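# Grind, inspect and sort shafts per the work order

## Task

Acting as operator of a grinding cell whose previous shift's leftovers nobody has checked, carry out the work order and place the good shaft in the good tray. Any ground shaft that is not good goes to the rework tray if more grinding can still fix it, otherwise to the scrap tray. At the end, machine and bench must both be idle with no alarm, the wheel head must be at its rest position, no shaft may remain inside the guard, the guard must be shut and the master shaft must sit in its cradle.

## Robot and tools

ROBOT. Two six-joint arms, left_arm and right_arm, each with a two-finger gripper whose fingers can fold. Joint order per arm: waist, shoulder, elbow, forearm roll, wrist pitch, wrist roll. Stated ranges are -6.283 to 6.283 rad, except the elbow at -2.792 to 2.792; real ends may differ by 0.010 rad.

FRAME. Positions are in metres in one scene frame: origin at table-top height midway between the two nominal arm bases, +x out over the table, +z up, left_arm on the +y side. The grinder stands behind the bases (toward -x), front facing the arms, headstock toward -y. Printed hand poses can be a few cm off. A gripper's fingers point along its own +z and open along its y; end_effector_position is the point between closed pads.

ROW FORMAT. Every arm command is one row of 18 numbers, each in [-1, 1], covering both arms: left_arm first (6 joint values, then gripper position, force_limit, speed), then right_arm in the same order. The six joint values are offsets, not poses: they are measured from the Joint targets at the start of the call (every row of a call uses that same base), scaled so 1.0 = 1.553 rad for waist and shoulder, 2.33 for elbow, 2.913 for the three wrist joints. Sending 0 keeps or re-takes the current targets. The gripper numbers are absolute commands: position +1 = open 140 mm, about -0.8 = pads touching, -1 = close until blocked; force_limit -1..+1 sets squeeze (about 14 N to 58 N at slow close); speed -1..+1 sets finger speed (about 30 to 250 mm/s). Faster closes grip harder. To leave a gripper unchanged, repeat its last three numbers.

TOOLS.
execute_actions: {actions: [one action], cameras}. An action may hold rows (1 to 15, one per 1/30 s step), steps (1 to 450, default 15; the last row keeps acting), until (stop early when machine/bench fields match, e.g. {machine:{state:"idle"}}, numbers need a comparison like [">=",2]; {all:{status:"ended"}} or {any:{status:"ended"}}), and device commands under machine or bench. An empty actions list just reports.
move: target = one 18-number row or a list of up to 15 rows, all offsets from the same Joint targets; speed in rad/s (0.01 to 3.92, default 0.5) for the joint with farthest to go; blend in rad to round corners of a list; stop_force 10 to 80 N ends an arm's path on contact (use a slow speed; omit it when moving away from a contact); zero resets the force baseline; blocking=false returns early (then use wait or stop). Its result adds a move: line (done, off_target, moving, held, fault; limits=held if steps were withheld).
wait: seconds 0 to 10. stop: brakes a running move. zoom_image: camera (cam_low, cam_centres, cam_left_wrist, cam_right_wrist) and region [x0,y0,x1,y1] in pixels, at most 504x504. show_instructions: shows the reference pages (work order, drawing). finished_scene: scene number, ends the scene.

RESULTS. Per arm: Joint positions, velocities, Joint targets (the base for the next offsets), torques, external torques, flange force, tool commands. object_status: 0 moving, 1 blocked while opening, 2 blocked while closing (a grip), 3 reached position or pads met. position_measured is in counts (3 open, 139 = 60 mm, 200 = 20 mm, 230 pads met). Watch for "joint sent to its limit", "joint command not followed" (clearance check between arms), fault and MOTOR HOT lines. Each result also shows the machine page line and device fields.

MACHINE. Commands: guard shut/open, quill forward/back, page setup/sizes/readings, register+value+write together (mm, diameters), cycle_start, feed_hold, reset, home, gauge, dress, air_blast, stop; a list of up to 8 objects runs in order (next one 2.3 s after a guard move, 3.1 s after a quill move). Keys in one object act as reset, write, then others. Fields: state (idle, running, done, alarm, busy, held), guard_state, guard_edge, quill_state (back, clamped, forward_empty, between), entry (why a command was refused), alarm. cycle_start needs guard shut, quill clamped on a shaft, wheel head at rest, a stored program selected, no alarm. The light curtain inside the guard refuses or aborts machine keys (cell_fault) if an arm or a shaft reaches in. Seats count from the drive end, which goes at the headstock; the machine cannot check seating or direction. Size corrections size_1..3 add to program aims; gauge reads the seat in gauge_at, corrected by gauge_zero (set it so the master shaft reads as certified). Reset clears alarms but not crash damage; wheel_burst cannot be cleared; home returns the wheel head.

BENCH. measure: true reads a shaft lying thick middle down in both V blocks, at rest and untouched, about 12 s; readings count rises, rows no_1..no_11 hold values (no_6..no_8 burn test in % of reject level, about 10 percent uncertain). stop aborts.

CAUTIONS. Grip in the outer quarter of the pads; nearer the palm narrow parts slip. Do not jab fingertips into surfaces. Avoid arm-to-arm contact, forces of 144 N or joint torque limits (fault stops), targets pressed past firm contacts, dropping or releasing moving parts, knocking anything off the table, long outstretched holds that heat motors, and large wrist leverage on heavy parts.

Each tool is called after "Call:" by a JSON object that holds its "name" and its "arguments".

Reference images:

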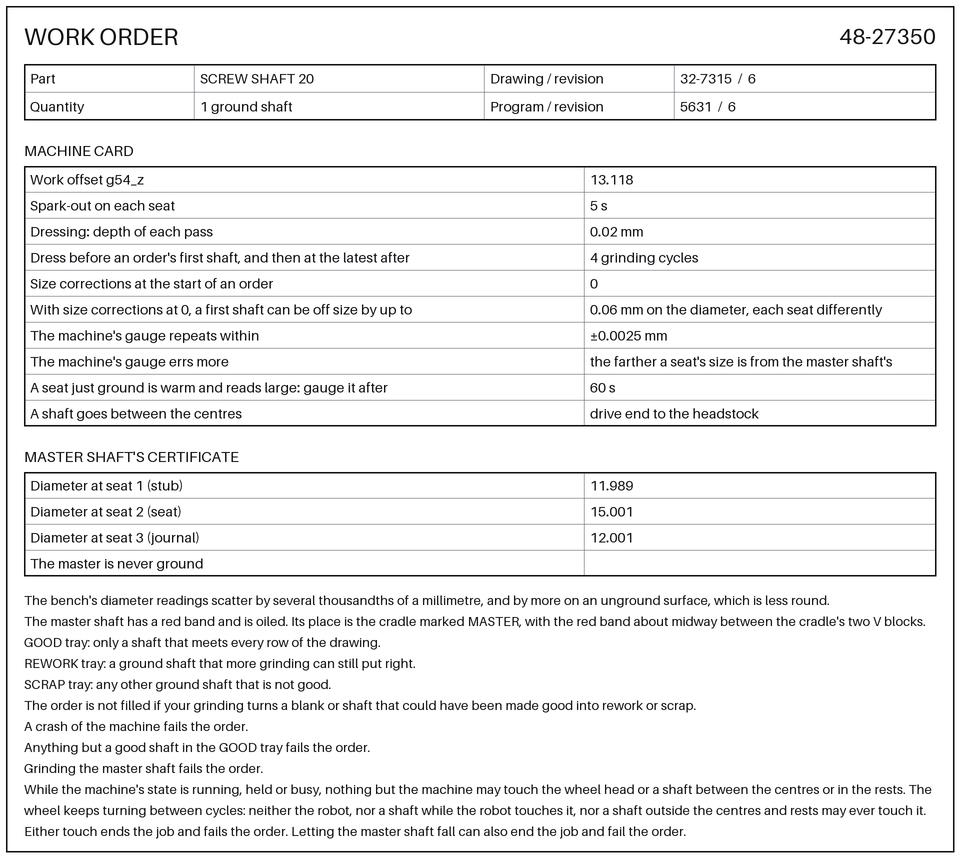

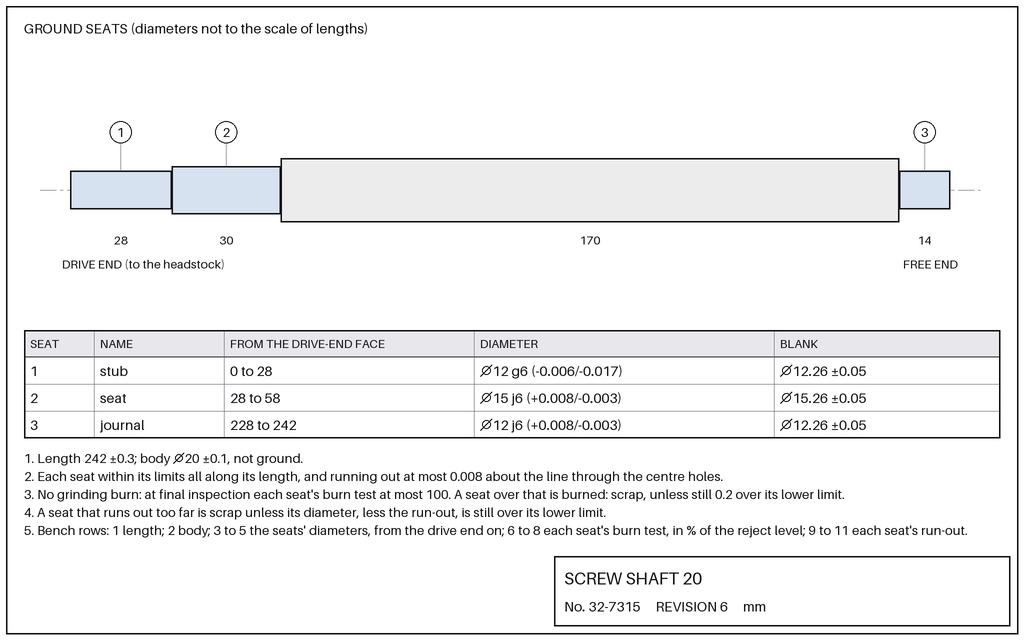

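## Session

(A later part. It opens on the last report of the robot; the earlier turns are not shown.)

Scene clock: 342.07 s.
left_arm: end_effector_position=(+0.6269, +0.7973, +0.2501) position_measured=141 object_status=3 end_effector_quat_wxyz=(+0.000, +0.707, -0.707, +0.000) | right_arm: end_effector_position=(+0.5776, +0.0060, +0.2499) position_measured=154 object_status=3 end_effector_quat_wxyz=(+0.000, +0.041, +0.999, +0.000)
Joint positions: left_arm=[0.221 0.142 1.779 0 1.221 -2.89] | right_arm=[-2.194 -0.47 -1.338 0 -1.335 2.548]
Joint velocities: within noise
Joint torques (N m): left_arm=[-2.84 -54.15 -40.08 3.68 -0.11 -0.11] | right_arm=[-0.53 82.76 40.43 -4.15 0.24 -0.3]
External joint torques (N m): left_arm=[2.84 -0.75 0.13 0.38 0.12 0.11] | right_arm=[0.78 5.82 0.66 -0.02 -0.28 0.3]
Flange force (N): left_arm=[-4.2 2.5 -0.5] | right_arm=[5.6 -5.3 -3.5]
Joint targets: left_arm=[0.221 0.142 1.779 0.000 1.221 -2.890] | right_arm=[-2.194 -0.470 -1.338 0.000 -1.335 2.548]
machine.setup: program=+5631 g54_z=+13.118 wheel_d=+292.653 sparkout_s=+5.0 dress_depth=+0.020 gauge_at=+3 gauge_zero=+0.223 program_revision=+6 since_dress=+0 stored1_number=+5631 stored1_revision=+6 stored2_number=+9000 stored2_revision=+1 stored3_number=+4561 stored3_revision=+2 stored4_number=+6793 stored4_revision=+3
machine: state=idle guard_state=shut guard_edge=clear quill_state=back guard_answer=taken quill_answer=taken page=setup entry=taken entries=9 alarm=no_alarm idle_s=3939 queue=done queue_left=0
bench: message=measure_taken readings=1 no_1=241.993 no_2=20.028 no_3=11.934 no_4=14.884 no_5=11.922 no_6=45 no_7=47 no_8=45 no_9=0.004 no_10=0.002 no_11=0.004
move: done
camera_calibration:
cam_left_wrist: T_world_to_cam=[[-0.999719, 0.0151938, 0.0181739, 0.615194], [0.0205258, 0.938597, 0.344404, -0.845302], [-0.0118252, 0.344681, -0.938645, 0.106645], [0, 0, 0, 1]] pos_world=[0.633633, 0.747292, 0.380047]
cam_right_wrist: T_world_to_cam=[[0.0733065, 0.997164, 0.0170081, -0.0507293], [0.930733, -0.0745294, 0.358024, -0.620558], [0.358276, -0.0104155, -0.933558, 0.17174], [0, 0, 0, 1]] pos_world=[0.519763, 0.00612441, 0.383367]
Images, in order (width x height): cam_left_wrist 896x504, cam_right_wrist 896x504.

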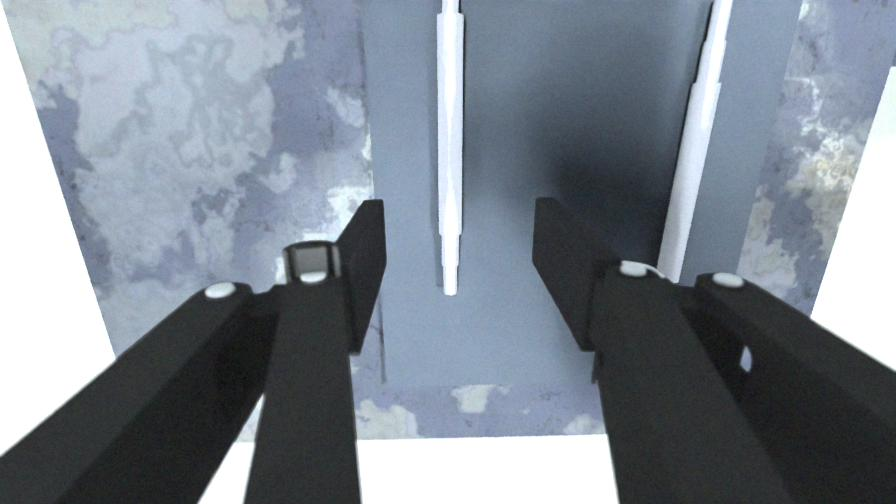

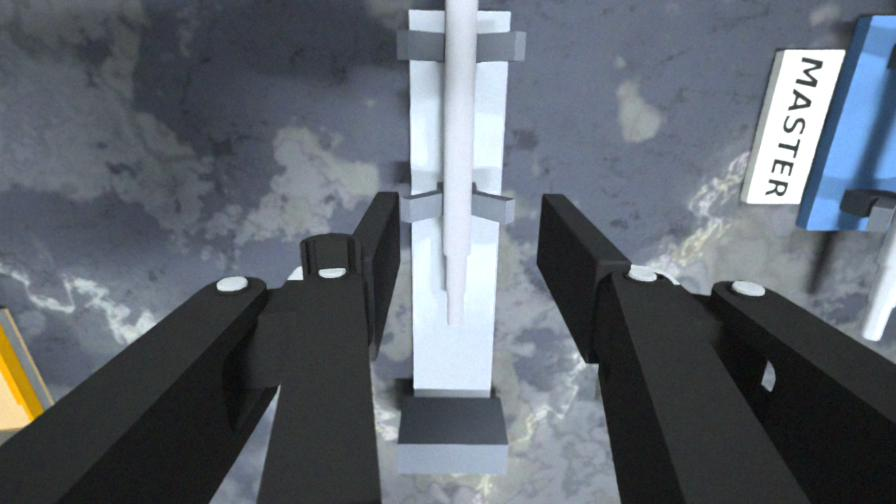

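Call:
{"name": "move", "arguments": {"target": [-0.00526, 0.07152, 0.07131, 0, -0.09516, -0.00013, -0.1, 1, -1, 0, -0.04118, -0.05463, 0, 0.06565, 0, -0.2, 1, 0], "speed": 0.25, "cameras": ["cam_left_wrist", "cam_right_wrist"]}}

Scene clock: 370.03 s.
left_arm: end_effector_position=(+0.6235, +0.7914, +0.1002) position_measured=141 object_status=3 end_effector_quat_wxyz=(+0.000, +0.704, -0.710, +0.000) | right_arm: end_effector_position=(+0.5775, +0.0060, +0.1298) position_measured=154 object_status=3 end_effector_quat_wxyz=(+0.000, +0.041, +0.999, +0.000)
Joint positions: left_arm=[0.213 0.253 1.945 0 0.944 -2.89] | right_arm=[-2.194 -0.534 -1.465 0 -1.143 2.548]
Joint velocities: within noise
Joint torques (N m): left_arm=[-2.79 -59.76 -34.38 3.1 -0.15 -0.21] | right_arm=[-0.45 86.19 37.79 -3.8 0.17 -0.34]
External joint torques (N m): left_arm=[2.83 -1.05 -0.1 0.4 0.15 0.21] | right_arm=[0.65 5.58 0.73 -0.11 -0.21 0.34]
Flange force (N): left_arm=[-4.5 2.4 -1.4] | right_arm=[4.7 -4.4 -4.7]
Joint targets: left_arm=[0.213 0.253 1.945 0.000 0.944 -2.890] | right_arm=[-2.194 -0.534 -1.465 0.000 -1.143 2.548]
machine.setup: program=+5631 g54_z=+13.118 wheel_d=+292.653 sparkout_s=+5.0 dress_depth=+0.020 gauge_at=+3 gauge_zero=+0.223 program_revision=+6 since_dress=+0 stored1_number=+5631 stored1_revision=+6 stored2_number=+9000 stored2_revision=+1 stored3_number=+4561 stored3_revision=+2 stored4_number=+6793 stored4_revision=+3
machine: state=idle guard_state=shut guard_edge=clear quill_state=back guard_answer=taken quill_answer=taken page=setup entry=taken entries=9 alarm=no_alarm idle_s=3966 queue=done queue_left=0
bench: message=measure_taken readings=1 no_1=241.993 no_2=20.028 no_3=11.934 no_4=14.884 no_5=11.922 no_6=45 no_7=47 no_8=45 no_9=0.004 no_10=0.002 no_11=0.004
move: done
camera_calibration:
cam_left_wrist: T_world_to_cam=[[-0.999575, 0.0227532, 0.0182139, 0.608517], [0.0276373, 0.93839, 0.344472, -0.792408], [-0.00925389, 0.344829, -0.93862, -0.0338065], [0, 0, 0, 1]] pos_world=[0.629845, 0.741399, 0.230148]
cam_right_wrist: T_world_to_cam=[[0.0732557, 0.997171, 0.0168658, -0.0486153], [0.930818, -0.0744333, 0.357825, -0.577459], [0.358068, -0.0105137, -0.933636, 0.0597861], [0, 0, 0, 1]] pos_world=[0.519662, 0.00612414, 0.263267]
Images, in order (width x height): cam_left_wrist 896x504, cam_right_wrist 896x504.

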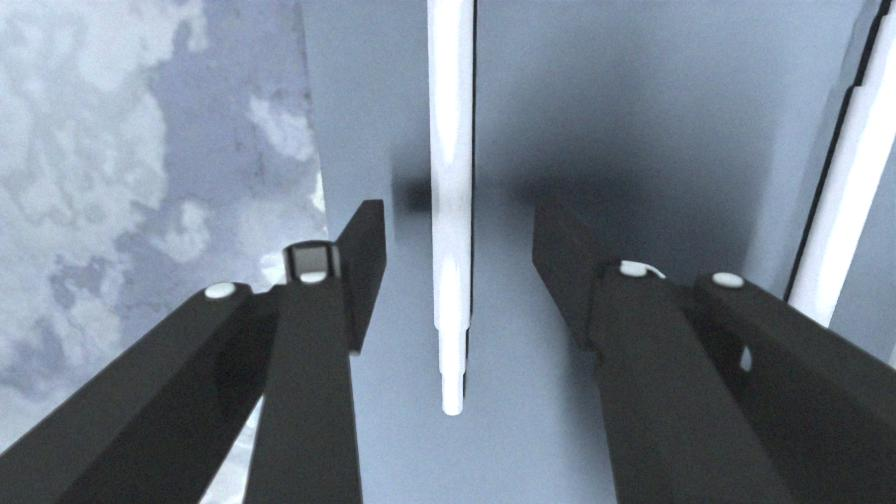

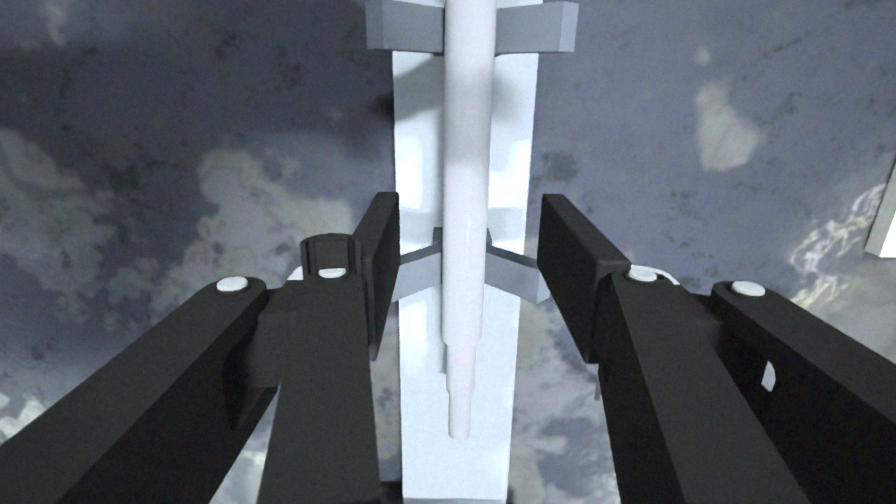

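Call:
{"name": "move", "arguments": {"target": [0.00113, 0.03903, 0.01583, 0, -0.03347, 0.0006, -0.1, 1, -1, 0.0004, -0.02247, -0.01567, 0, 0.02451, 0.00022, -0.2, 1, 0], "speed": 0.08, "cameras": ["cam_left_wrist", "cam_right_wrist"]}}

Scene clock: 379.03 s.
left_arm: end_effector_position=(+0.6251, +0.7929, +0.0472) position_measured=141 object_status=3 end_effector_quat_wxyz=(+0.000, +0.704, -0.710, +0.000) | right_arm: end_effector_position=(+0.5775, +0.0068, +0.0828) position_measured=154 object_status=3 end_effector_quat_wxyz=(+0.000, +0.041, +0.999, +0.000)
Joint positions: left_arm=[0.214 0.313 1.982 0 0.846 -2.888] | right_arm=[-2.194 -0.569 -1.501 0 -1.072 2.548]
Joint velocities: within noise
Joint torques (N m): left_arm=[-2.83 -63.66 -32 2.86 -0.1 -0.19] | right_arm=[-0.18 87.36 36.6 -3.72 0.14 -0.24]
External joint torques (N m): left_arm=[2.81 -0.58 0.24 0.36 0.12 0.19] | right_arm=[-0.08 6.84 0.73 -0.08 -0.18 0.24]
Flange force (N): left_arm=[-4.4 2.3 -0.7] | right_arm=[4.8 -6.2 -6.1]
Joint targets: left_arm=[0.214 0.313 1.982 0.000 0.846 -2.888] | right_arm=[-2.194 -0.569 -1.501 0.000 -1.072 2.548]
machine.setup: program=+5631 g54_z=+13.118 wheel_d=+292.653 sparkout_s=+5.0 dress_depth=+0.020 gauge_at=+3 gauge_zero=+0.223 program_revision=+6 since_dress=+0 stored1_number=+5631 stored1_revision=+6 stored2_number=+9000 stored2_revision=+1 stored3_number=+4561 stored3_revision=+2 stored4_number=+6793 stored4_revision=+3
machine: state=idle guard_state=shut guard_edge=clear quill_state=back guard_answer=taken quill_answer=taken page=setup entry=taken entries=9 alarm=no_alarm idle_s=3975 queue=done queue_left=0
bench: message=measure_taken readings=1 no_1=241.993 no_2=20.028 no_3=11.934 no_4=14.884 no_5=11.922 no_6=45 no_7=47 no_8=45 no_9=0.004 no_10=0.002 no_11=0.004
move: done
camera_calibration:
cam_left_wrist: T_world_to_cam=[[-0.999574, 0.0227184, 0.0183076, 0.611056], [0.0276369, 0.938391, 0.34447, -0.775603], [-0.00935387, 0.344829, -0.938619, -0.0839925], [0, 0, 0, 1]] pos_world=[0.631445, 0.742899, 0.177148]
cam_right_wrist: T_world_to_cam=[[0.0732901, 0.99717, 0.0167723, -0.0486182], [0.930815, -0.0744319, 0.357832, -0.560581], [0.358067, -0.0106137, -0.933636, 0.0159138], [0, 0, 0, 1]] pos_world=[0.519663, 0.00692438, 0.216267]
Images, in order (width x height): cam_left_wrist 896x504, cam_right_wrist 896x504.

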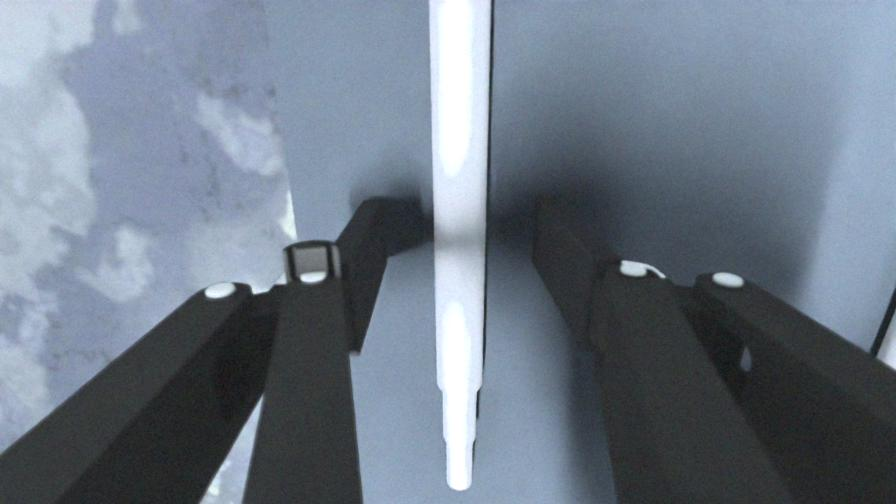

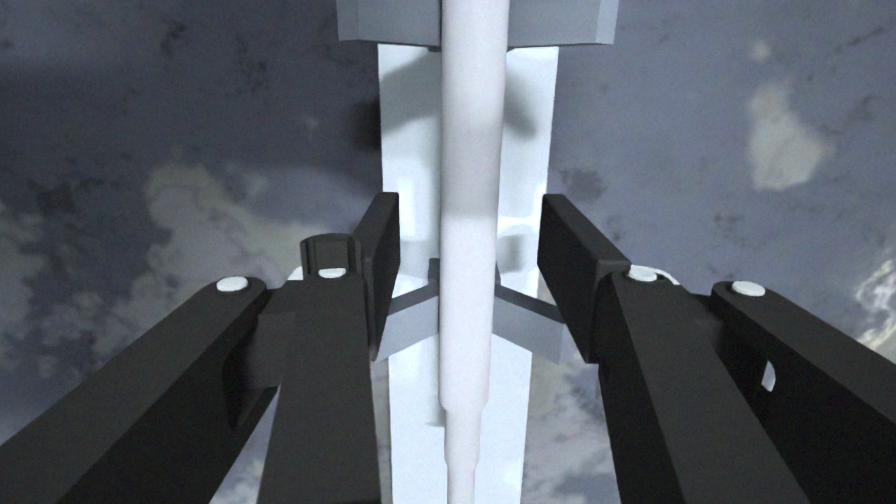

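Call:
{"name": "execute_actions", "arguments": {"actions": [{"rows": [[0,0,0,0,0,0, -1,1,-1, 0,0,0,0,0,0, -1,1,-1]], "steps": 75}], "cameras": ["cam_left_wrist", "cam_right_wrist"]}}

Scene clock: 383.57 s.
left_arm: end_effector_position=(+0.6251, +0.7929, +0.0472) position_measured=204 object_status=2 end_effector_quat_wxyz=(+0.000, +0.704, -0.710, +0.000) | right_arm: end_effector_position=(+0.5775, +0.0068, +0.0828) position_measured=204 object_status=2 end_effector_quat_wxyz=(+0.000, +0.041, +0.999, +0.000)
Joint positions: left_arm=[0.214 0.313 1.982 0 0.846 -2.888] | right_arm=[-2.194 -0.568 -1.501 0 -1.072 2.548]
Joint velocities: within noise
Joint torques (N m): left_arm=[-2.56 -57.28 -28.47 3 -0.46 -0.18] | right_arm=[11.38 74.63 40.25 0.87 7.8 -0.16]
External joint torques (N m): left_arm=[2.5 -6.98 -3.35 0.24 0.47 0.18] | right_arm=[-10.97 18.92 -2.99 -4.66 -7.83 0.16]
Flange force (N): left_arm=[-3.5 3.5 -11.3] | right_arm=[4.8 -28.6 -24.3]
Joint targets: left_arm=[0.214 0.313 1.982 0.000 0.846 -2.888] | right_arm=[-2.194 -0.569 -1.501 0.000 -1.072 2.548]
machine.setup: program=+5631 g54_z=+13.118 wheel_d=+292.653 sparkout_s=+5.0 dress_depth=+0.020 gauge_at=+3 gauge_zero=+0.223 program_revision=+6 since_dress=+0 stored1_number=+5631 stored1_revision=+6 stored2_number=+9000 stored2_revision=+1 stored3_number=+4561 stored3_revision=+2 stored4_number=+6793 stored4_revision=+3
machine: state=idle guard_state=shut guard_edge=clear quill_state=back guard_answer=taken quill_answer=taken page=setup entry=taken entries=9 alarm=no_alarm idle_s=3980 queue=done queue_left=0
bench: message=measure_taken readings=1 no_1=241.993 no_2=20.028 no_3=11.934 no_4=14.884 no_5=11.922 no_6=45 no_7=47 no_8=45 no_9=0.004 no_10=0.002 no_11=0.004
camera_calibration:
cam_left_wrist: T_world_to_cam=[[-0.999574, 0.0227184, 0.0183076, 0.611056], [0.0276369, 0.938391, 0.34447, -0.775603], [-0.00935387, 0.344829, -0.938619, -0.0839925], [0, 0, 0, 1]] pos_world=[0.631445, 0.742899, 0.177148]
cam_right_wrist: T_world_to_cam=[[0.0732901, 0.99717, 0.0167723, -0.0486182], [0.930815, -0.0744319, 0.357832, -0.560581], [0.358067, -0.0106137, -0.933636, 0.0159138], [0, 0, 0, 1]] pos_world=[0.519663, 0.00692438, 0.216267]
Images, in order (width x height): cam_left_wrist 896x504, cam_right_wrist 896x504.

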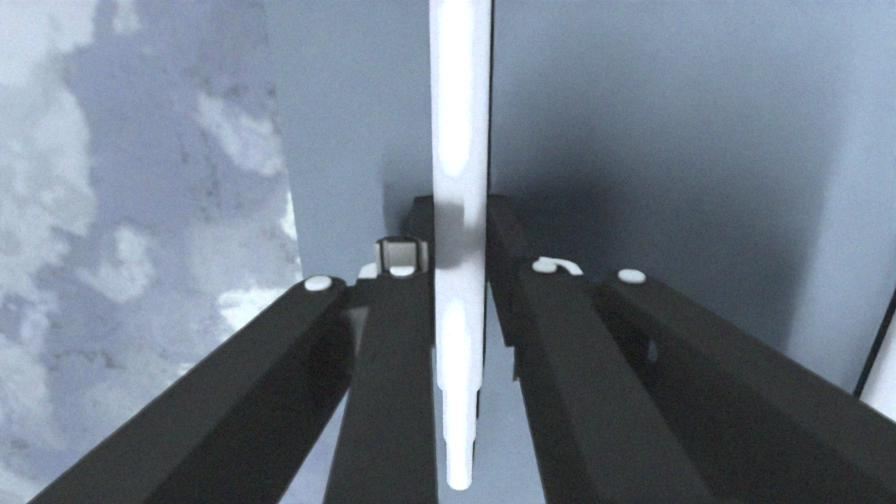

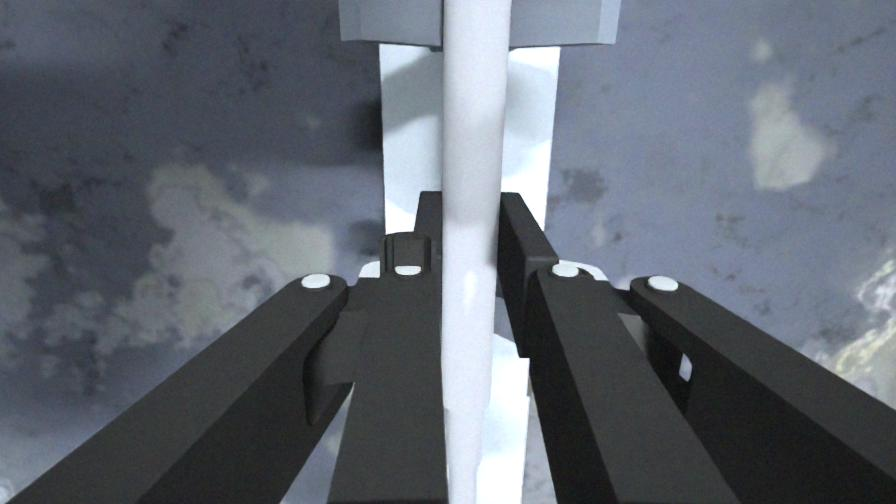

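Call:
{"name": "move", "arguments": {"target": [[0,-0.03724,-0.01744,0,0.0338,0,-1,1,-1,0,0.0219,0.01627,0,-0.02469,0,-1,1,-1],[0,-0.11359,-0.08483,0,0.12841,0,-1,1,-1,0,0.07341,0.09963,0,-0.11883,0,-1,1,-1],[-0.73035,0.08364,-0.25987,0,0.16327,0.17602,-1,1,-1,-0.51651,0.37058,-0.14779,0,-0.07936,0.23504,-1,1,-1]], "speed": [0.12, 0.4, 0.55], "blend": [0.02, 0.03, 0], "cameras": ["cam_left_wrist", "cam_right_wrist"]}}

Scene clock: 395.83 s.
left_arm: end_effector_position=(+0.5778, +0.0059, +0.2502) position_measured=204 object_status=2 end_effector_quat_wxyz=(+0.000, +0.042, +0.999, +0.000) | right_arm: end_effector_position=(+0.5704, -0.5998, +0.2999) position_measured=204 object_status=2 end_effector_quat_wxyz=(+0.000, +0.707, +0.708, +0.000)
Joint positions: left_arm=[-0.92 0.443 1.376 0 1.322 -2.376] | right_arm=[-2.996 0.007 -1.846 0 -1.303 3.233]
Joint velocities: within noise
Joint torques (N m): left_arm=[-2.81 -89.24 -44 3.8 -0.06 -0.25] | right_arm=[0.62 38.99 42.96 -4.05 0.2 -0.36]
External joint torques (N m): left_arm=[2.69 3.15 2.82 0.39 0.08 0.25] | right_arm=[-0.72 1.39 -1.95 -0.11 -0.2 0.36]
Flange force (N): left_arm=[-1.4 3.7 4.6] | right_arm=[-0.8 -5.3 1.8]
Joint targets: left_arm=[-0.920 0.443 1.376 0.000 1.322 -2.376] | right_arm=[-2.996 0.007 -1.846 0.000 -1.303 3.233]
machine.setup: program=+5631 g54_z=+13.118 wheel_d=+292.653 sparkout_s=+5.0 dress_depth=+0.020 gauge_at=+3 gauge_zero=+0.223 program_revision=+6 since_dress=+0 stored1_number=+5631 stored1_revision=+6 stored2_number=+9000 stored2_revision=+1 stored3_number=+4561 stored3_revision=+2 stored4_number=+6793 stored4_revision=+3
machine: state=idle guard_state=shut guard_edge=clear quill_state=back guard_answer=taken quill_answer=taken page=setup entry=taken entries=9 alarm=no_alarm idle_s=3992 queue=done queue_left=0
bench: message=measure_taken readings=1 no_1=241.993 no_2=20.028 no_3=11.934 no_4=14.884 no_5=11.922 no_6=45 no_7=47 no_8=45 no_9=0.004 no_10=0.002 no_11=0.004
move: done
camera_calibration:
cam_left_wrist: T_world_to_cam=[[0.0991284, 0.994908, 0.0182105, -0.0625146], [0.933576, -0.0993203, 0.344342, -0.623001], [0.344397, -0.0171332, -0.938668, 0.175231], [0, 0, 0, 1]] pos_world=[0.527467, 0.00332191, 0.380147]
cam_right_wrist: T_world_to_cam=[[0.9998, 0.0105393, 0.0169753, -0.567157], [0.00376444, -0.933717, 0.357993, -0.663533], [0.0196231, -0.357857, -0.93357, 0.199556], [0, 0, 0, 1]] pos_world=[0.565626, -0.542162, 0.433467]
Images, in order (width x height): cam_left_wrist 896x504, cam_right_wrist 896x504.

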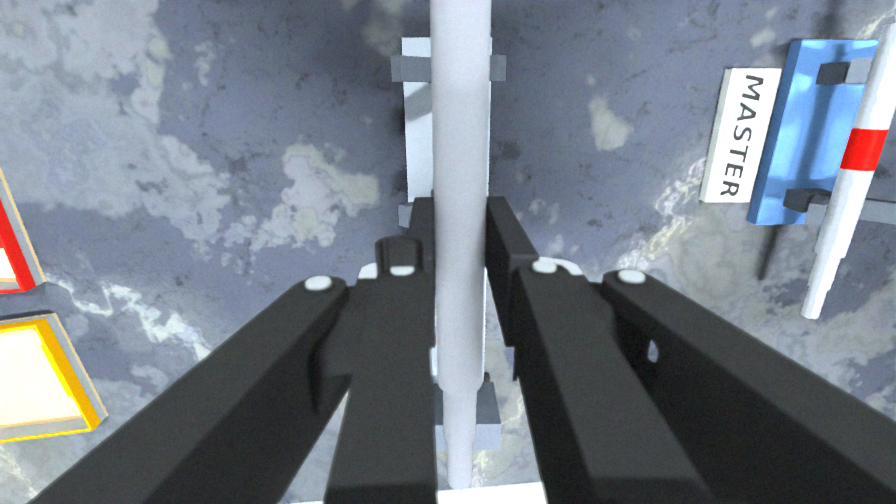

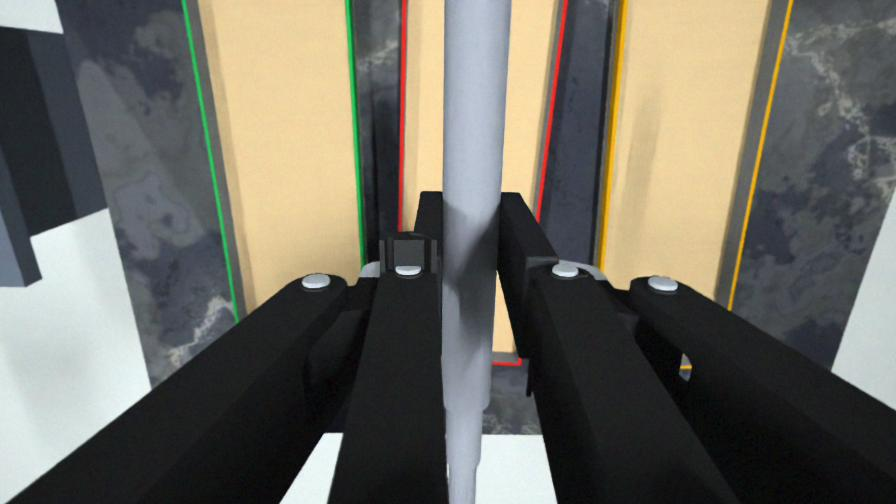

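Call:
{"name": "zoom_image", "arguments": {"camera": "cam_right_wrist", "region": [340, 0, 700, 260]}}

Call:
{"name": "zoom_image", "arguments": {"camera": "cam_right_wrist", "region": [400, 300, 720, 504]}}

Scaled by 1.400.

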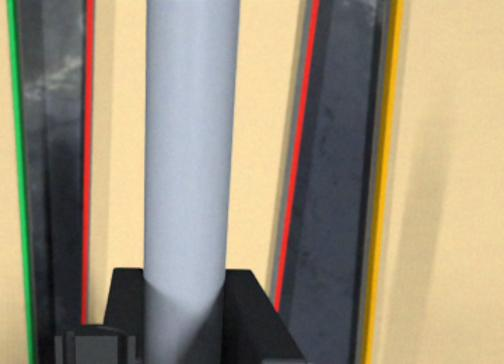

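Scaled by 1.575.

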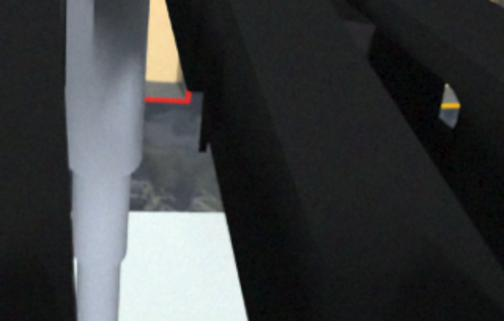

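Call:
{"name": "move", "arguments": {"target": [0,0.05658,0.06499,0,-0.08215,0,-1,1,-1,0.00979,-0.11652,-0.08665,0,0.13142,0.01936,-1,1,-1], "speed": 0.25, "cameras": ["cam_left_wrist", "cam_right_wrist"]}}

Scene clock: 416.63 s.
left_arm: end_effector_position=(+0.5779, +0.0058, +0.1002) position_measured=204 object_status=2 end_effector_quat_wxyz=(+0.000, +0.042, +0.999, +0.000) | right_arm: end_effector_position=(+0.5873, -0.5898, +0.0999) position_measured=204 object_status=2 end_effector_quat_wxyz=(+0.000, +0.721, +0.693, +0.000)
Joint positions: left_arm=[-0.92 0.531 1.528 0 1.083 -2.376] | right_arm=[-2.981 -0.174 -2.048 0 -0.92 3.289]
Joint velocities: within noise
Joint torques (N m): left_arm=[-2.8 -93.75 -40.29 3.41 -0.06 -0.2] | right_arm=[-0.25 50.08 35.51 -3.28 0.25 -0.28]
External joint torques (N m): left_arm=[2.56 3.11 2.76 0.41 0.09 0.2] | right_arm=[0.31 1.74 -1.8 -0.14 -0.25 0.28]
Flange force (N): left_arm=[-1.1 3.7 4.4] | right_arm=[0.6 -5.8 -0.8]
Joint targets: left_arm=[-0.920 0.531 1.528 0.000 1.083 -2.376] | right_arm=[-2.981 -0.174 -2.048 0.000 -0.920 3.289]
machine.setup: program=+5631 g54_z=+13.118 wheel_d=+292.653 sparkout_s=+5.0 dress_depth=+0.020 gauge_at=+3 gauge_zero=+0.223 program_revision=+6 since_dress=+0 stored1_number=+5631 stored1_revision=+6 stored2_number=+9000 stored2_revision=+1 stored3_number=+4561 stored3_revision=+2 stored4_number=+6793 stored4_revision=+3
machine: state=idle guard_state=shut guard_edge=clear quill_state=back guard_answer=taken quill_answer=taken page=setup entry=taken entries=9 alarm=no_alarm idle_s=4012 queue=done queue_left=0
bench: message=measure_taken readings=1 no_1=241.993 no_2=20.028 no_3=11.934 no_4=14.884 no_5=11.922 no_6=45 no_7=47 no_8=45 no_9=0.004 no_10=0.002 no_11=0.004
move: done
camera_calibration:
cam_left_wrist: T_world_to_cam=[[0.0991284, 0.994908, 0.0182105, -0.0597831], [0.933576, -0.0993203, 0.344342, -0.57135], [0.344397, -0.0171332, -0.938668, 0.0344307], [0, 0, 0, 1]] pos_world=[0.527467, 0.00332191, 0.230147]
cam_right_wrist: T_world_to_cam=[[0.999385, -0.0307455, 0.0168564, -0.604909], [-0.0347438, -0.933073, 0.358006, -0.559703], [0.00472119, -0.358372, -0.933567, 0.0245214], [0, 0, 0, 1]] pos_world=[0.584975, -0.532054, 0.233466]
Images, in order (width x height): cam_left_wrist 896x504, cam_right_wrist 896x504.

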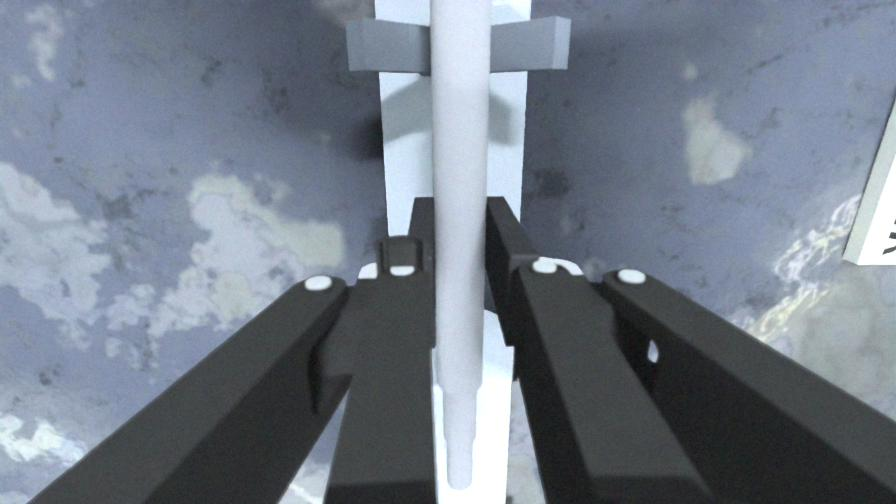

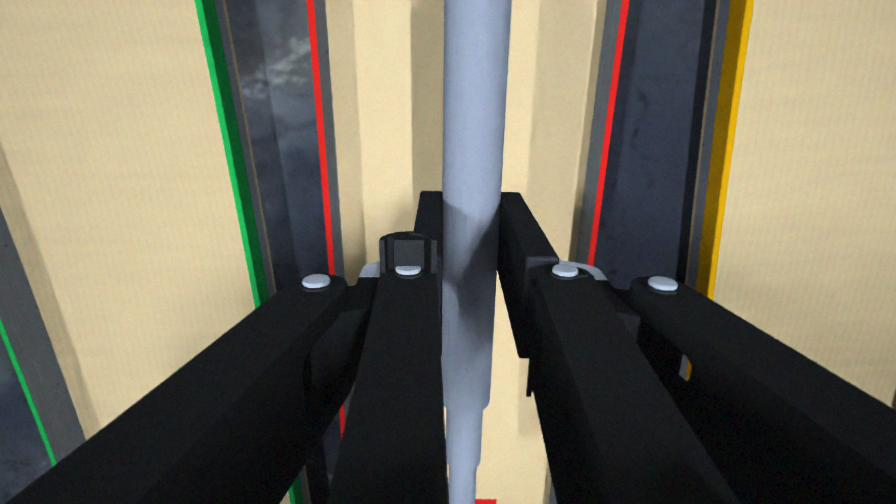

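Call:
{"name": "move", "arguments": {"target": [0,0,0,0,0,0,-1,1,-1,0,-0.03165,-0.01483,0,0.02874,0,-1,1,-1], "speed": 0.12, "cameras": []}}

Call:
{"name": "move", "arguments": {"target": [0,0.01525,0.00956,0,-0.01578,0,-1,1,-1,0,-0.02315,-0.00865,0,0.01926,0,-1,1,-1], "speed": 0.022, "stop_force": 13, "cameras": ["cam_left_wrist", "cam_right_wrist"]}}

Scene clock: 421.30 s.
left_arm: end_effector_position=(+0.5778, +0.0058, +0.1002) position_measured=204 object_status=2 end_effector_quat_wxyz=(+0.000, +0.042, +0.999, +0.000) | right_arm: end_effector_position=(+0.5873, -0.5898, +0.0579) position_measured=204 object_status=2 end_effector_quat_wxyz=(+0.000, +0.721, +0.693, +0.000)
Joint positions: left_arm=[-0.92 0.531 1.528 0 1.083 -2.376] | right_arm=[-2.981 -0.223 -2.082 0 -0.837 3.289]
Joint velocities: within noise
Joint torques (N m): left_arm=[-3.04 -94.07 -40.03 3.42 -0.07 -0.17] | right_arm=[-0.12 52.89 33.09 -3.14 0.23 -0.3]
External joint torques (N m): left_arm=[3.02 3.44 2.52 0.41 0.09 0.17] | right_arm=[0.13 1.6 -1.77 -0.05 -0.24 0.3]
Flange force (N): left_arm=[-2.2 3.4 4.4] | right_arm=[0.3 -5.4 -1.1]
Joint targets: left_arm=[-0.920 0.531 1.528 0.000 1.083 -2.376] | right_arm=[-2.981 -0.223 -2.082 0.000 -0.837 3.289]
machine.setup: program=+5631 g54_z=+13.118 wheel_d=+292.653 sparkout_s=+5.0 dress_depth=+0.020 gauge_at=+3 gauge_zero=+0.223 program_revision=+6 since_dress=+0 stored1_number=+5631 stored1_revision=+6 stored2_number=+9000 stored2_revision=+1 stored3_number=+4561 stored3_revision=+2 stored4_number=+6793 stored4_revision=+3
machine: state=idle guard_state=shut guard_edge=clear quill_state=back guard_answer=taken quill_answer=taken page=setup entry=taken entries=9 alarm=no_alarm idle_s=4017 queue=done queue_left=0
bench: message=measure_taken readings=1 no_1=241.993 no_2=20.028 no_3=11.934 no_4=14.884 no_5=11.922 no_6=45 no_7=47 no_8=45 no_9=0.004 no_10=0.002 no_11=0.004
move: done
No camera images: "cameras" was empty.

Scene clock: 423.60 s.
left_arm: end_effector_position=(+0.5780, +0.0056, +0.0824) position_measured=204 object_status=2 end_effector_quat_wxyz=(+0.000, +0.042, +0.999, +0.000) | right_arm: end_effector_position=(+0.5875, -0.5898, +0.0389) position_measured=204 object_status=2 end_effector_quat_wxyz=(+0.000, +0.721, +0.693, +0.000)
Joint positions: left_arm=[-0.92 0.545 1.541 0 1.055 -2.376] | right_arm=[-2.981 -0.247 -2.096 0 -0.799 3.289]
Joint velocities: within noise
Joint torques (N m): left_arm=[-1.2 -68.21 -27.63 4.1 -2.47 -0.16] | right_arm=[0.29 36.91 21.99 -2.99 1.81 -0.31]
External joint torques (N m): left_arm=[1.08 -23.19 -9.39 -0.33 2.49 0.16] | right_arm=[-0.19 19.1 8.58 -0.11 -1.79 0.31]
Flange force (N): left_arm=[4.9 6.8 -29.2] | right_arm=[-0.5 -8.8 -34.5]
Joint targets: left_arm=[-0.920 0.545 1.541 0.000 1.055 -2.376] | right_arm=[-2.981 -0.247 -2.096 0.000 -0.799 3.289]
machine.setup: program=+5631 g54_z=+13.118 wheel_d=+292.653 sparkout_s=+5.0 dress_depth=+0.020 gauge_at=+3 gauge_zero=+0.223 program_revision=+6 since_dress=+0 stored1_number=+5631 stored1_revision=+6 stored2_number=+9000 stored2_revision=+1 stored3_number=+4561 stored3_revision=+2 stored4_number=+6793 stored4_revision=+3
machine: state=idle guard_state=shut guard_edge=clear quill_state=back guard_answer=taken quill_answer=taken page=setup entry=taken entries=9 alarm=no_alarm idle_s=4019 queue=done queue_left=0
bench: message=measure_taken readings=1 no_1=241.993 no_2=20.028 no_3=11.934 no_4=14.884 no_5=11.922 no_6=45 no_7=47 no_8=45 no_9=0.004 no_10=0.002 no_11=0.004
move: contact (left_arm, right_arm); left_arm: the wrist pitch is farthest, 0.018 rad from its target; right_arm: the wrist pitch is farthest, 0.018 rad from its target
camera_calibration:
cam_left_wrist: T_world_to_cam=[[0.0990975, 0.994915, 0.0179994, -0.0592083], [0.933535, -0.099216, 0.344483, -0.565343], [0.344517, -0.0173343, -0.93862, 0.0176117], [0, 0, 0, 1]] pos_world=[0.527567, 0.00312145, 0.212347]
cam_right_wrist: T_world_to_cam=[[0.999385, -0.0307109, 0.0169502, -0.604075], [-0.0347451, -0.933074, 0.358003, -0.537763], [0.00482118, -0.358372, -0.933567, -0.0324493], [0, 0, 0, 1]] pos_world=[0.585175, -0.531954, 0.172467]
Images, in order (width x height): cam_left_wrist 896x504, cam_right_wrist 896x504.

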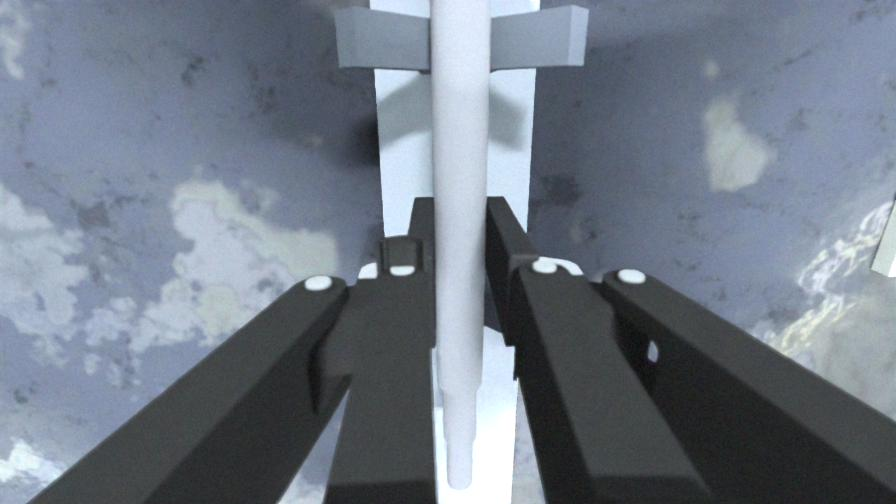

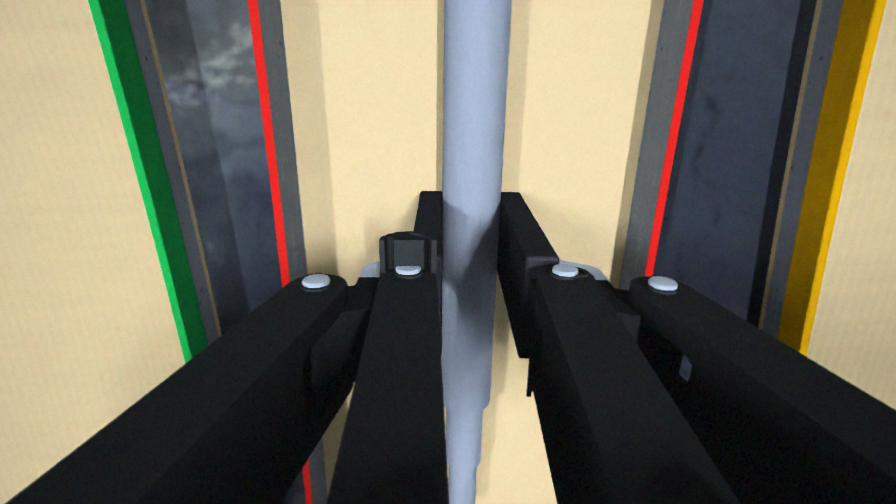

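Call:
{"name": "execute_actions", "arguments": {"actions": [{"rows": [[0,0,0,0,0,0, -0.3,1,-1, 0,0,0,0,0,0, -0.3,1,-1]], "steps": 60}], "cameras": ["cam_left_wrist", "cam_right_wrist"]}}

Scene clock: 426.87 s.
left_arm: end_effector_position=(+0.5780, +0.0056, +0.0824) position_measured=167 object_status=3 end_effector_quat_wxyz=(+0.000, +0.042, +0.999, +0.000) | right_arm: end_effector_position=(+0.5875, -0.5898, +0.0389) position_measured=167 object_status=3 end_effector_quat_wxyz=(+0.000, +0.721, +0.693, +0.000)
Joint positions: left_arm=[-0.92 0.545 1.541 0 1.055 -2.376] | right_arm=[-2.981 -0.247 -2.096 0 -0.799 3.289]
Joint velocities: within noise
Joint torques (N m): left_arm=[-3.02 -90.66 -37.23 3.37 -0.08 -0.17] | right_arm=[-0.7 51.59 30 -2.88 0.25 -0.27]
External joint torques (N m): left_arm=[2.97 -0.77 0.22 0.4 0.1 0.18] | right_arm=[0.54 4.58 0.47 -0.21 -0.24 0.27]
Flange force (N): left_arm=[-1.7 3.7 -0.6] | right_arm=[1.0 -5.3 -6.8]
Joint targets: left_arm=[-0.920 0.545 1.541 0.000 1.055 -2.376] | right_arm=[-2.981 -0.247 -2.096 0.000 -0.799 3.289]
machine.setup: program=+5631 g54_z=+13.118 wheel_d=+292.653 sparkout_s=+5.0 dress_depth=+0.020 gauge_at=+3 gauge_zero=+0.223 program_revision=+6 since_dress=+0 stored1_number=+5631 stored1_revision=+6 stored2_number=+9000 stored2_revision=+1 stored3_number=+4561 stored3_revision=+2 stored4_number=+6793 stored4_revision=+3
machine: state=idle guard_state=shut guard_edge=clear quill_state=back guard_answer=taken quill_answer=taken page=setup entry=taken entries=9 alarm=no_alarm idle_s=4023 queue=done queue_left=0
bench: message=measure_taken readings=1 no_1=241.993 no_2=20.028 no_3=11.934 no_4=14.884 no_5=11.922 no_6=45 no_7=47 no_8=45 no_9=0.004 no_10=0.002 no_11=0.004
camera_calibration:
cam_left_wrist: T_world_to_cam=[[0.0990975, 0.994915, 0.0179994, -0.0592083], [0.933535, -0.099216, 0.344483, -0.565343], [0.344517, -0.0173343, -0.93862, 0.0176117], [0, 0, 0, 1]] pos_world=[0.527567, 0.00312145, 0.212347]
cam_right_wrist: T_world_to_cam=[[0.999385, -0.0307451, 0.0168563, -0.604078], [-0.0347434, -0.933073, 0.358006, -0.537764], [0.0047212, -0.358372, -0.933567, -0.0323913], [0, 0, 0, 1]] pos_world=[0.585175, -0.531954, 0.172466]
Images, in order (width x height): cam_left_wrist 896x504, cam_right_wrist 896x504.

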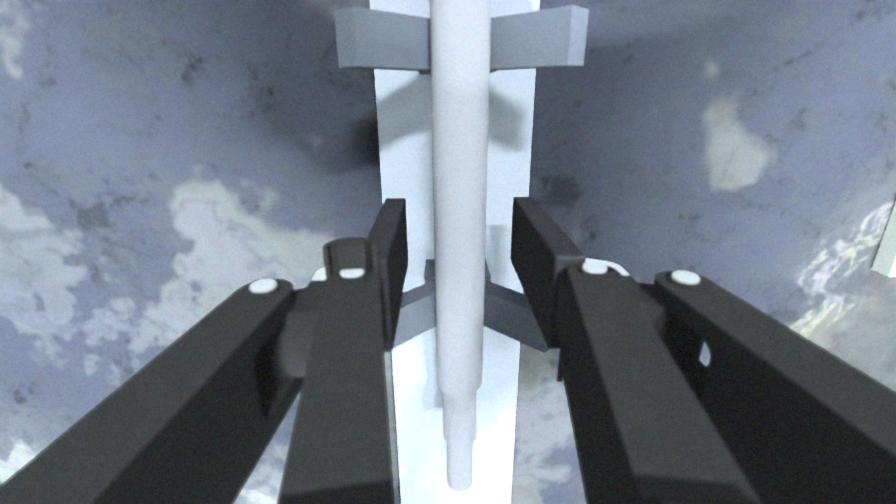

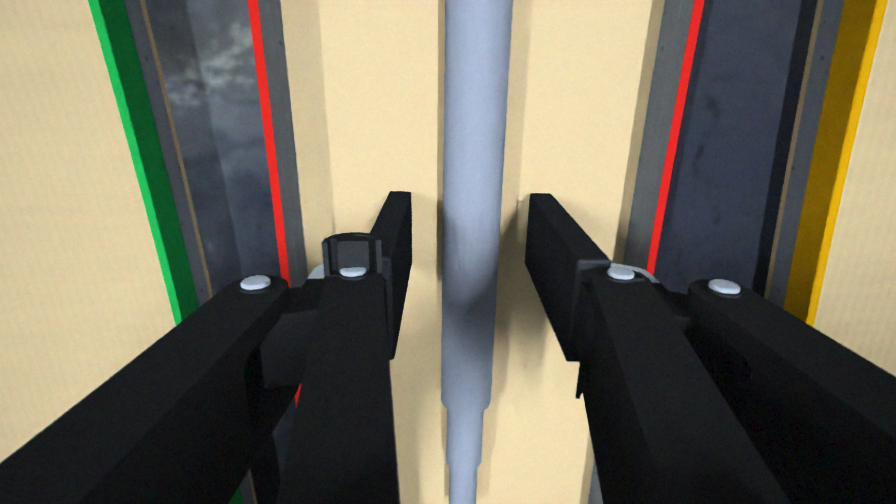

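Call:
{"name": "move", "arguments": {"target": [[0,-0.0226,-0.0164,0,0.0254,0,-0.3,1,-1,0,0.0472,0.02073,0,-0.04161,0,-0.3,1,-1],[0,-0.06519,-0.07073,0,0.09153,0,-0.3,1,-1,0,0.28332,0.097,0,-0.22829,-0.25472,-0.3,1,-1]], "speed": [0.12, 0.5], "blend": [0.02, 0], "cameras": []}}

Call:
{"name": "execute_actions", "arguments": {"actions": [{"bench": {"measure": true}, "steps": 450, "until": {"bench": {"readings": [">=", 2]}}}], "cameras": ["cam_right_wrist"]}}

Scene clock: 432.60 s.
left_arm: end_effector_position=(+0.5780, +0.0057, +0.2498) position_measured=167 object_status=3 end_effector_quat_wxyz=(+0.000, +0.042, +0.999, +0.000) | right_arm: end_effector_position=(+0.4734, -0.6022, +0.3771) position_measured=167 object_status=3 end_effector_quat_wxyz=(+0.000, +0.421, +0.907, +0.000)
Joint positions: left_arm=[-0.92 0.444 1.376 0 1.322 -2.376] | right_arm=[-2.981 0.193 -1.87 0 -1.464 2.547]
Joint velocities: within noise
Joint torques (N m): left_arm=[-3.03 -85.63 -41.26 3.81 -0.11 -0.21] | right_arm=[-0.83 19.87 41.66 -4.28 0.23 -0.38]
External joint torques (N m): left_arm=[2.9 -0.65 0.02 0.39 0.13 0.21] | right_arm=[0.84 2.23 0.5 -0.01 -0.25 0.38]
Flange force (N): left_arm=[-2.1 3.3 -0.5] | right_arm=[4.3 -0.9 -1.7]
Joint targets: left_arm=[-0.920 0.444 1.376 0.000 1.322 -2.376] | right_arm=[-2.981 0.193 -1.870 0.000 -1.464 2.547]
machine.setup: program=+5631 g54_z=+13.118 wheel_d=+292.653 sparkout_s=+5.0 dress_depth=+0.020 gauge_at=+3 gauge_zero=+0.223 program_revision=+6 since_dress=+0 stored1_number=+5631 stored1_revision=+6 stored2_number=+9000 stored2_revision=+1 stored3_number=+4561 stored3_revision=+2 stored4_number=+6793 stored4_revision=+3
machine: state=idle guard_state=shut guard_edge=clear quill_state=back guard_answer=taken quill_answer=taken page=setup entry=taken entries=9 alarm=no_alarm idle_s=4028 queue=done queue_left=0
bench: message=measure_taken readings=1 no_1=241.993 no_2=20.028 no_3=11.934 no_4=14.884 no_5=11.922 no_6=45 no_7=47 no_8=45 no_9=0.004 no_10=0.002 no_11=0.004
move: done
No camera images: "cameras" was empty.

Scene clock: 444.80 s.
left_arm: end_effector_position=(+0.5780, +0.0057, +0.2498) position_measured=167 object_status=3 end_effector_quat_wxyz=(+0.000, +0.042, +0.999, +0.000) | right_arm: end_effector_position=(+0.4734, -0.6022, +0.3771) position_measured=167 object_status=3 end_effector_quat_wxyz=(+0.000, +0.421, +0.907, +0.000)
Joint positions: left_arm=[-0.92 0.444 1.376 0 1.322 -2.376] | right_arm=[-2.981 0.193 -1.87 0 -1.464 2.547]
Joint velocities: within noise
Joint torques (N m): left_arm=[-2.81 -85.31 -41.39 3.84 -0.1 -0.2] | right_arm=[-0.17 19.39 41.53 -4.14 0.2 -0.32]
External joint torques (N m): left_arm=[2.7 -0.99 0.19 0.36 0.13 0.2] | right_arm=[0.1 2.81 0.72 -0.16 -0.23 0.32]
Flange force (N): left_arm=[-1.2 3.8 -0.4] | right_arm=[3.2 -2.5 -2.1]
Joint targets: left_arm=[-0.920 0.444 1.376 0.000 1.322 -2.376] | right_arm=[-2.981 0.193 -1.870 0.000 -1.464 2.547]
Tool commands: left_gripper/position=-0.3 left_gripper/force_limit=+1.0 left_gripper/speed=-1.0 right_gripper/position=-0.3 right_gripper/force_limit=+1.0 right_gripper/speed=-1.0
machine.setup: program=+5631 g54_z=+13.118 wheel_d=+292.653 sparkout_s=+5.0 dress_depth=+0.020 gauge_at=+3 gauge_zero=+0.223 program_revision=+6 since_dress=+0 stored1_number=+5631 stored1_revision=+6 stored2_number=+9000 stored2_revision=+1 stored3_number=+4561 stored3_revision=+2 stored4_number=+6793 stored4_revision=+3
machine: state=idle guard_state=shut guard_edge=clear quill_state=back guard_answer=taken quill_answer=taken page=setup entry=taken entries=9 alarm=no_alarm idle_s=4040 queue=done queue_left=0
bench: message=measure_taken readings=2 no_1=241.998 no_2=20.016 no_3=12.263 no_4=15.247 no_5=12.248 no_6=43 no_7=47 no_8=46 no_9=0.004 no_10=0.008 no_11=0.006
camera_calibration:
cam_right_wrist: T_world_to_cam=[[0.757455, 0.652641, 0.017932, 0.0294998], [0.604449, -0.711375, 0.358591, -0.843726], [0.246788, -0.260777, -0.933323, 0.223442], [0, 0, 0, 1]] pos_world=[0.432502, -0.56119, 0.510567]
Images, in order (width x height): cam_right_wrist 896x504.

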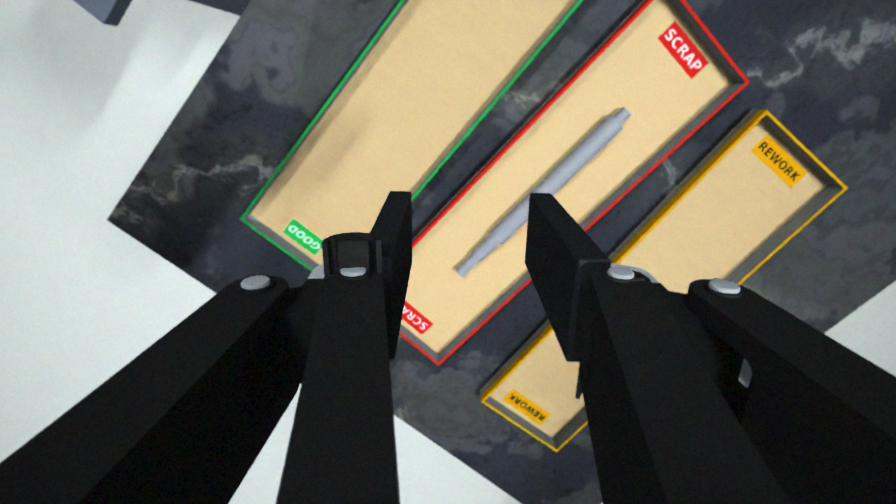

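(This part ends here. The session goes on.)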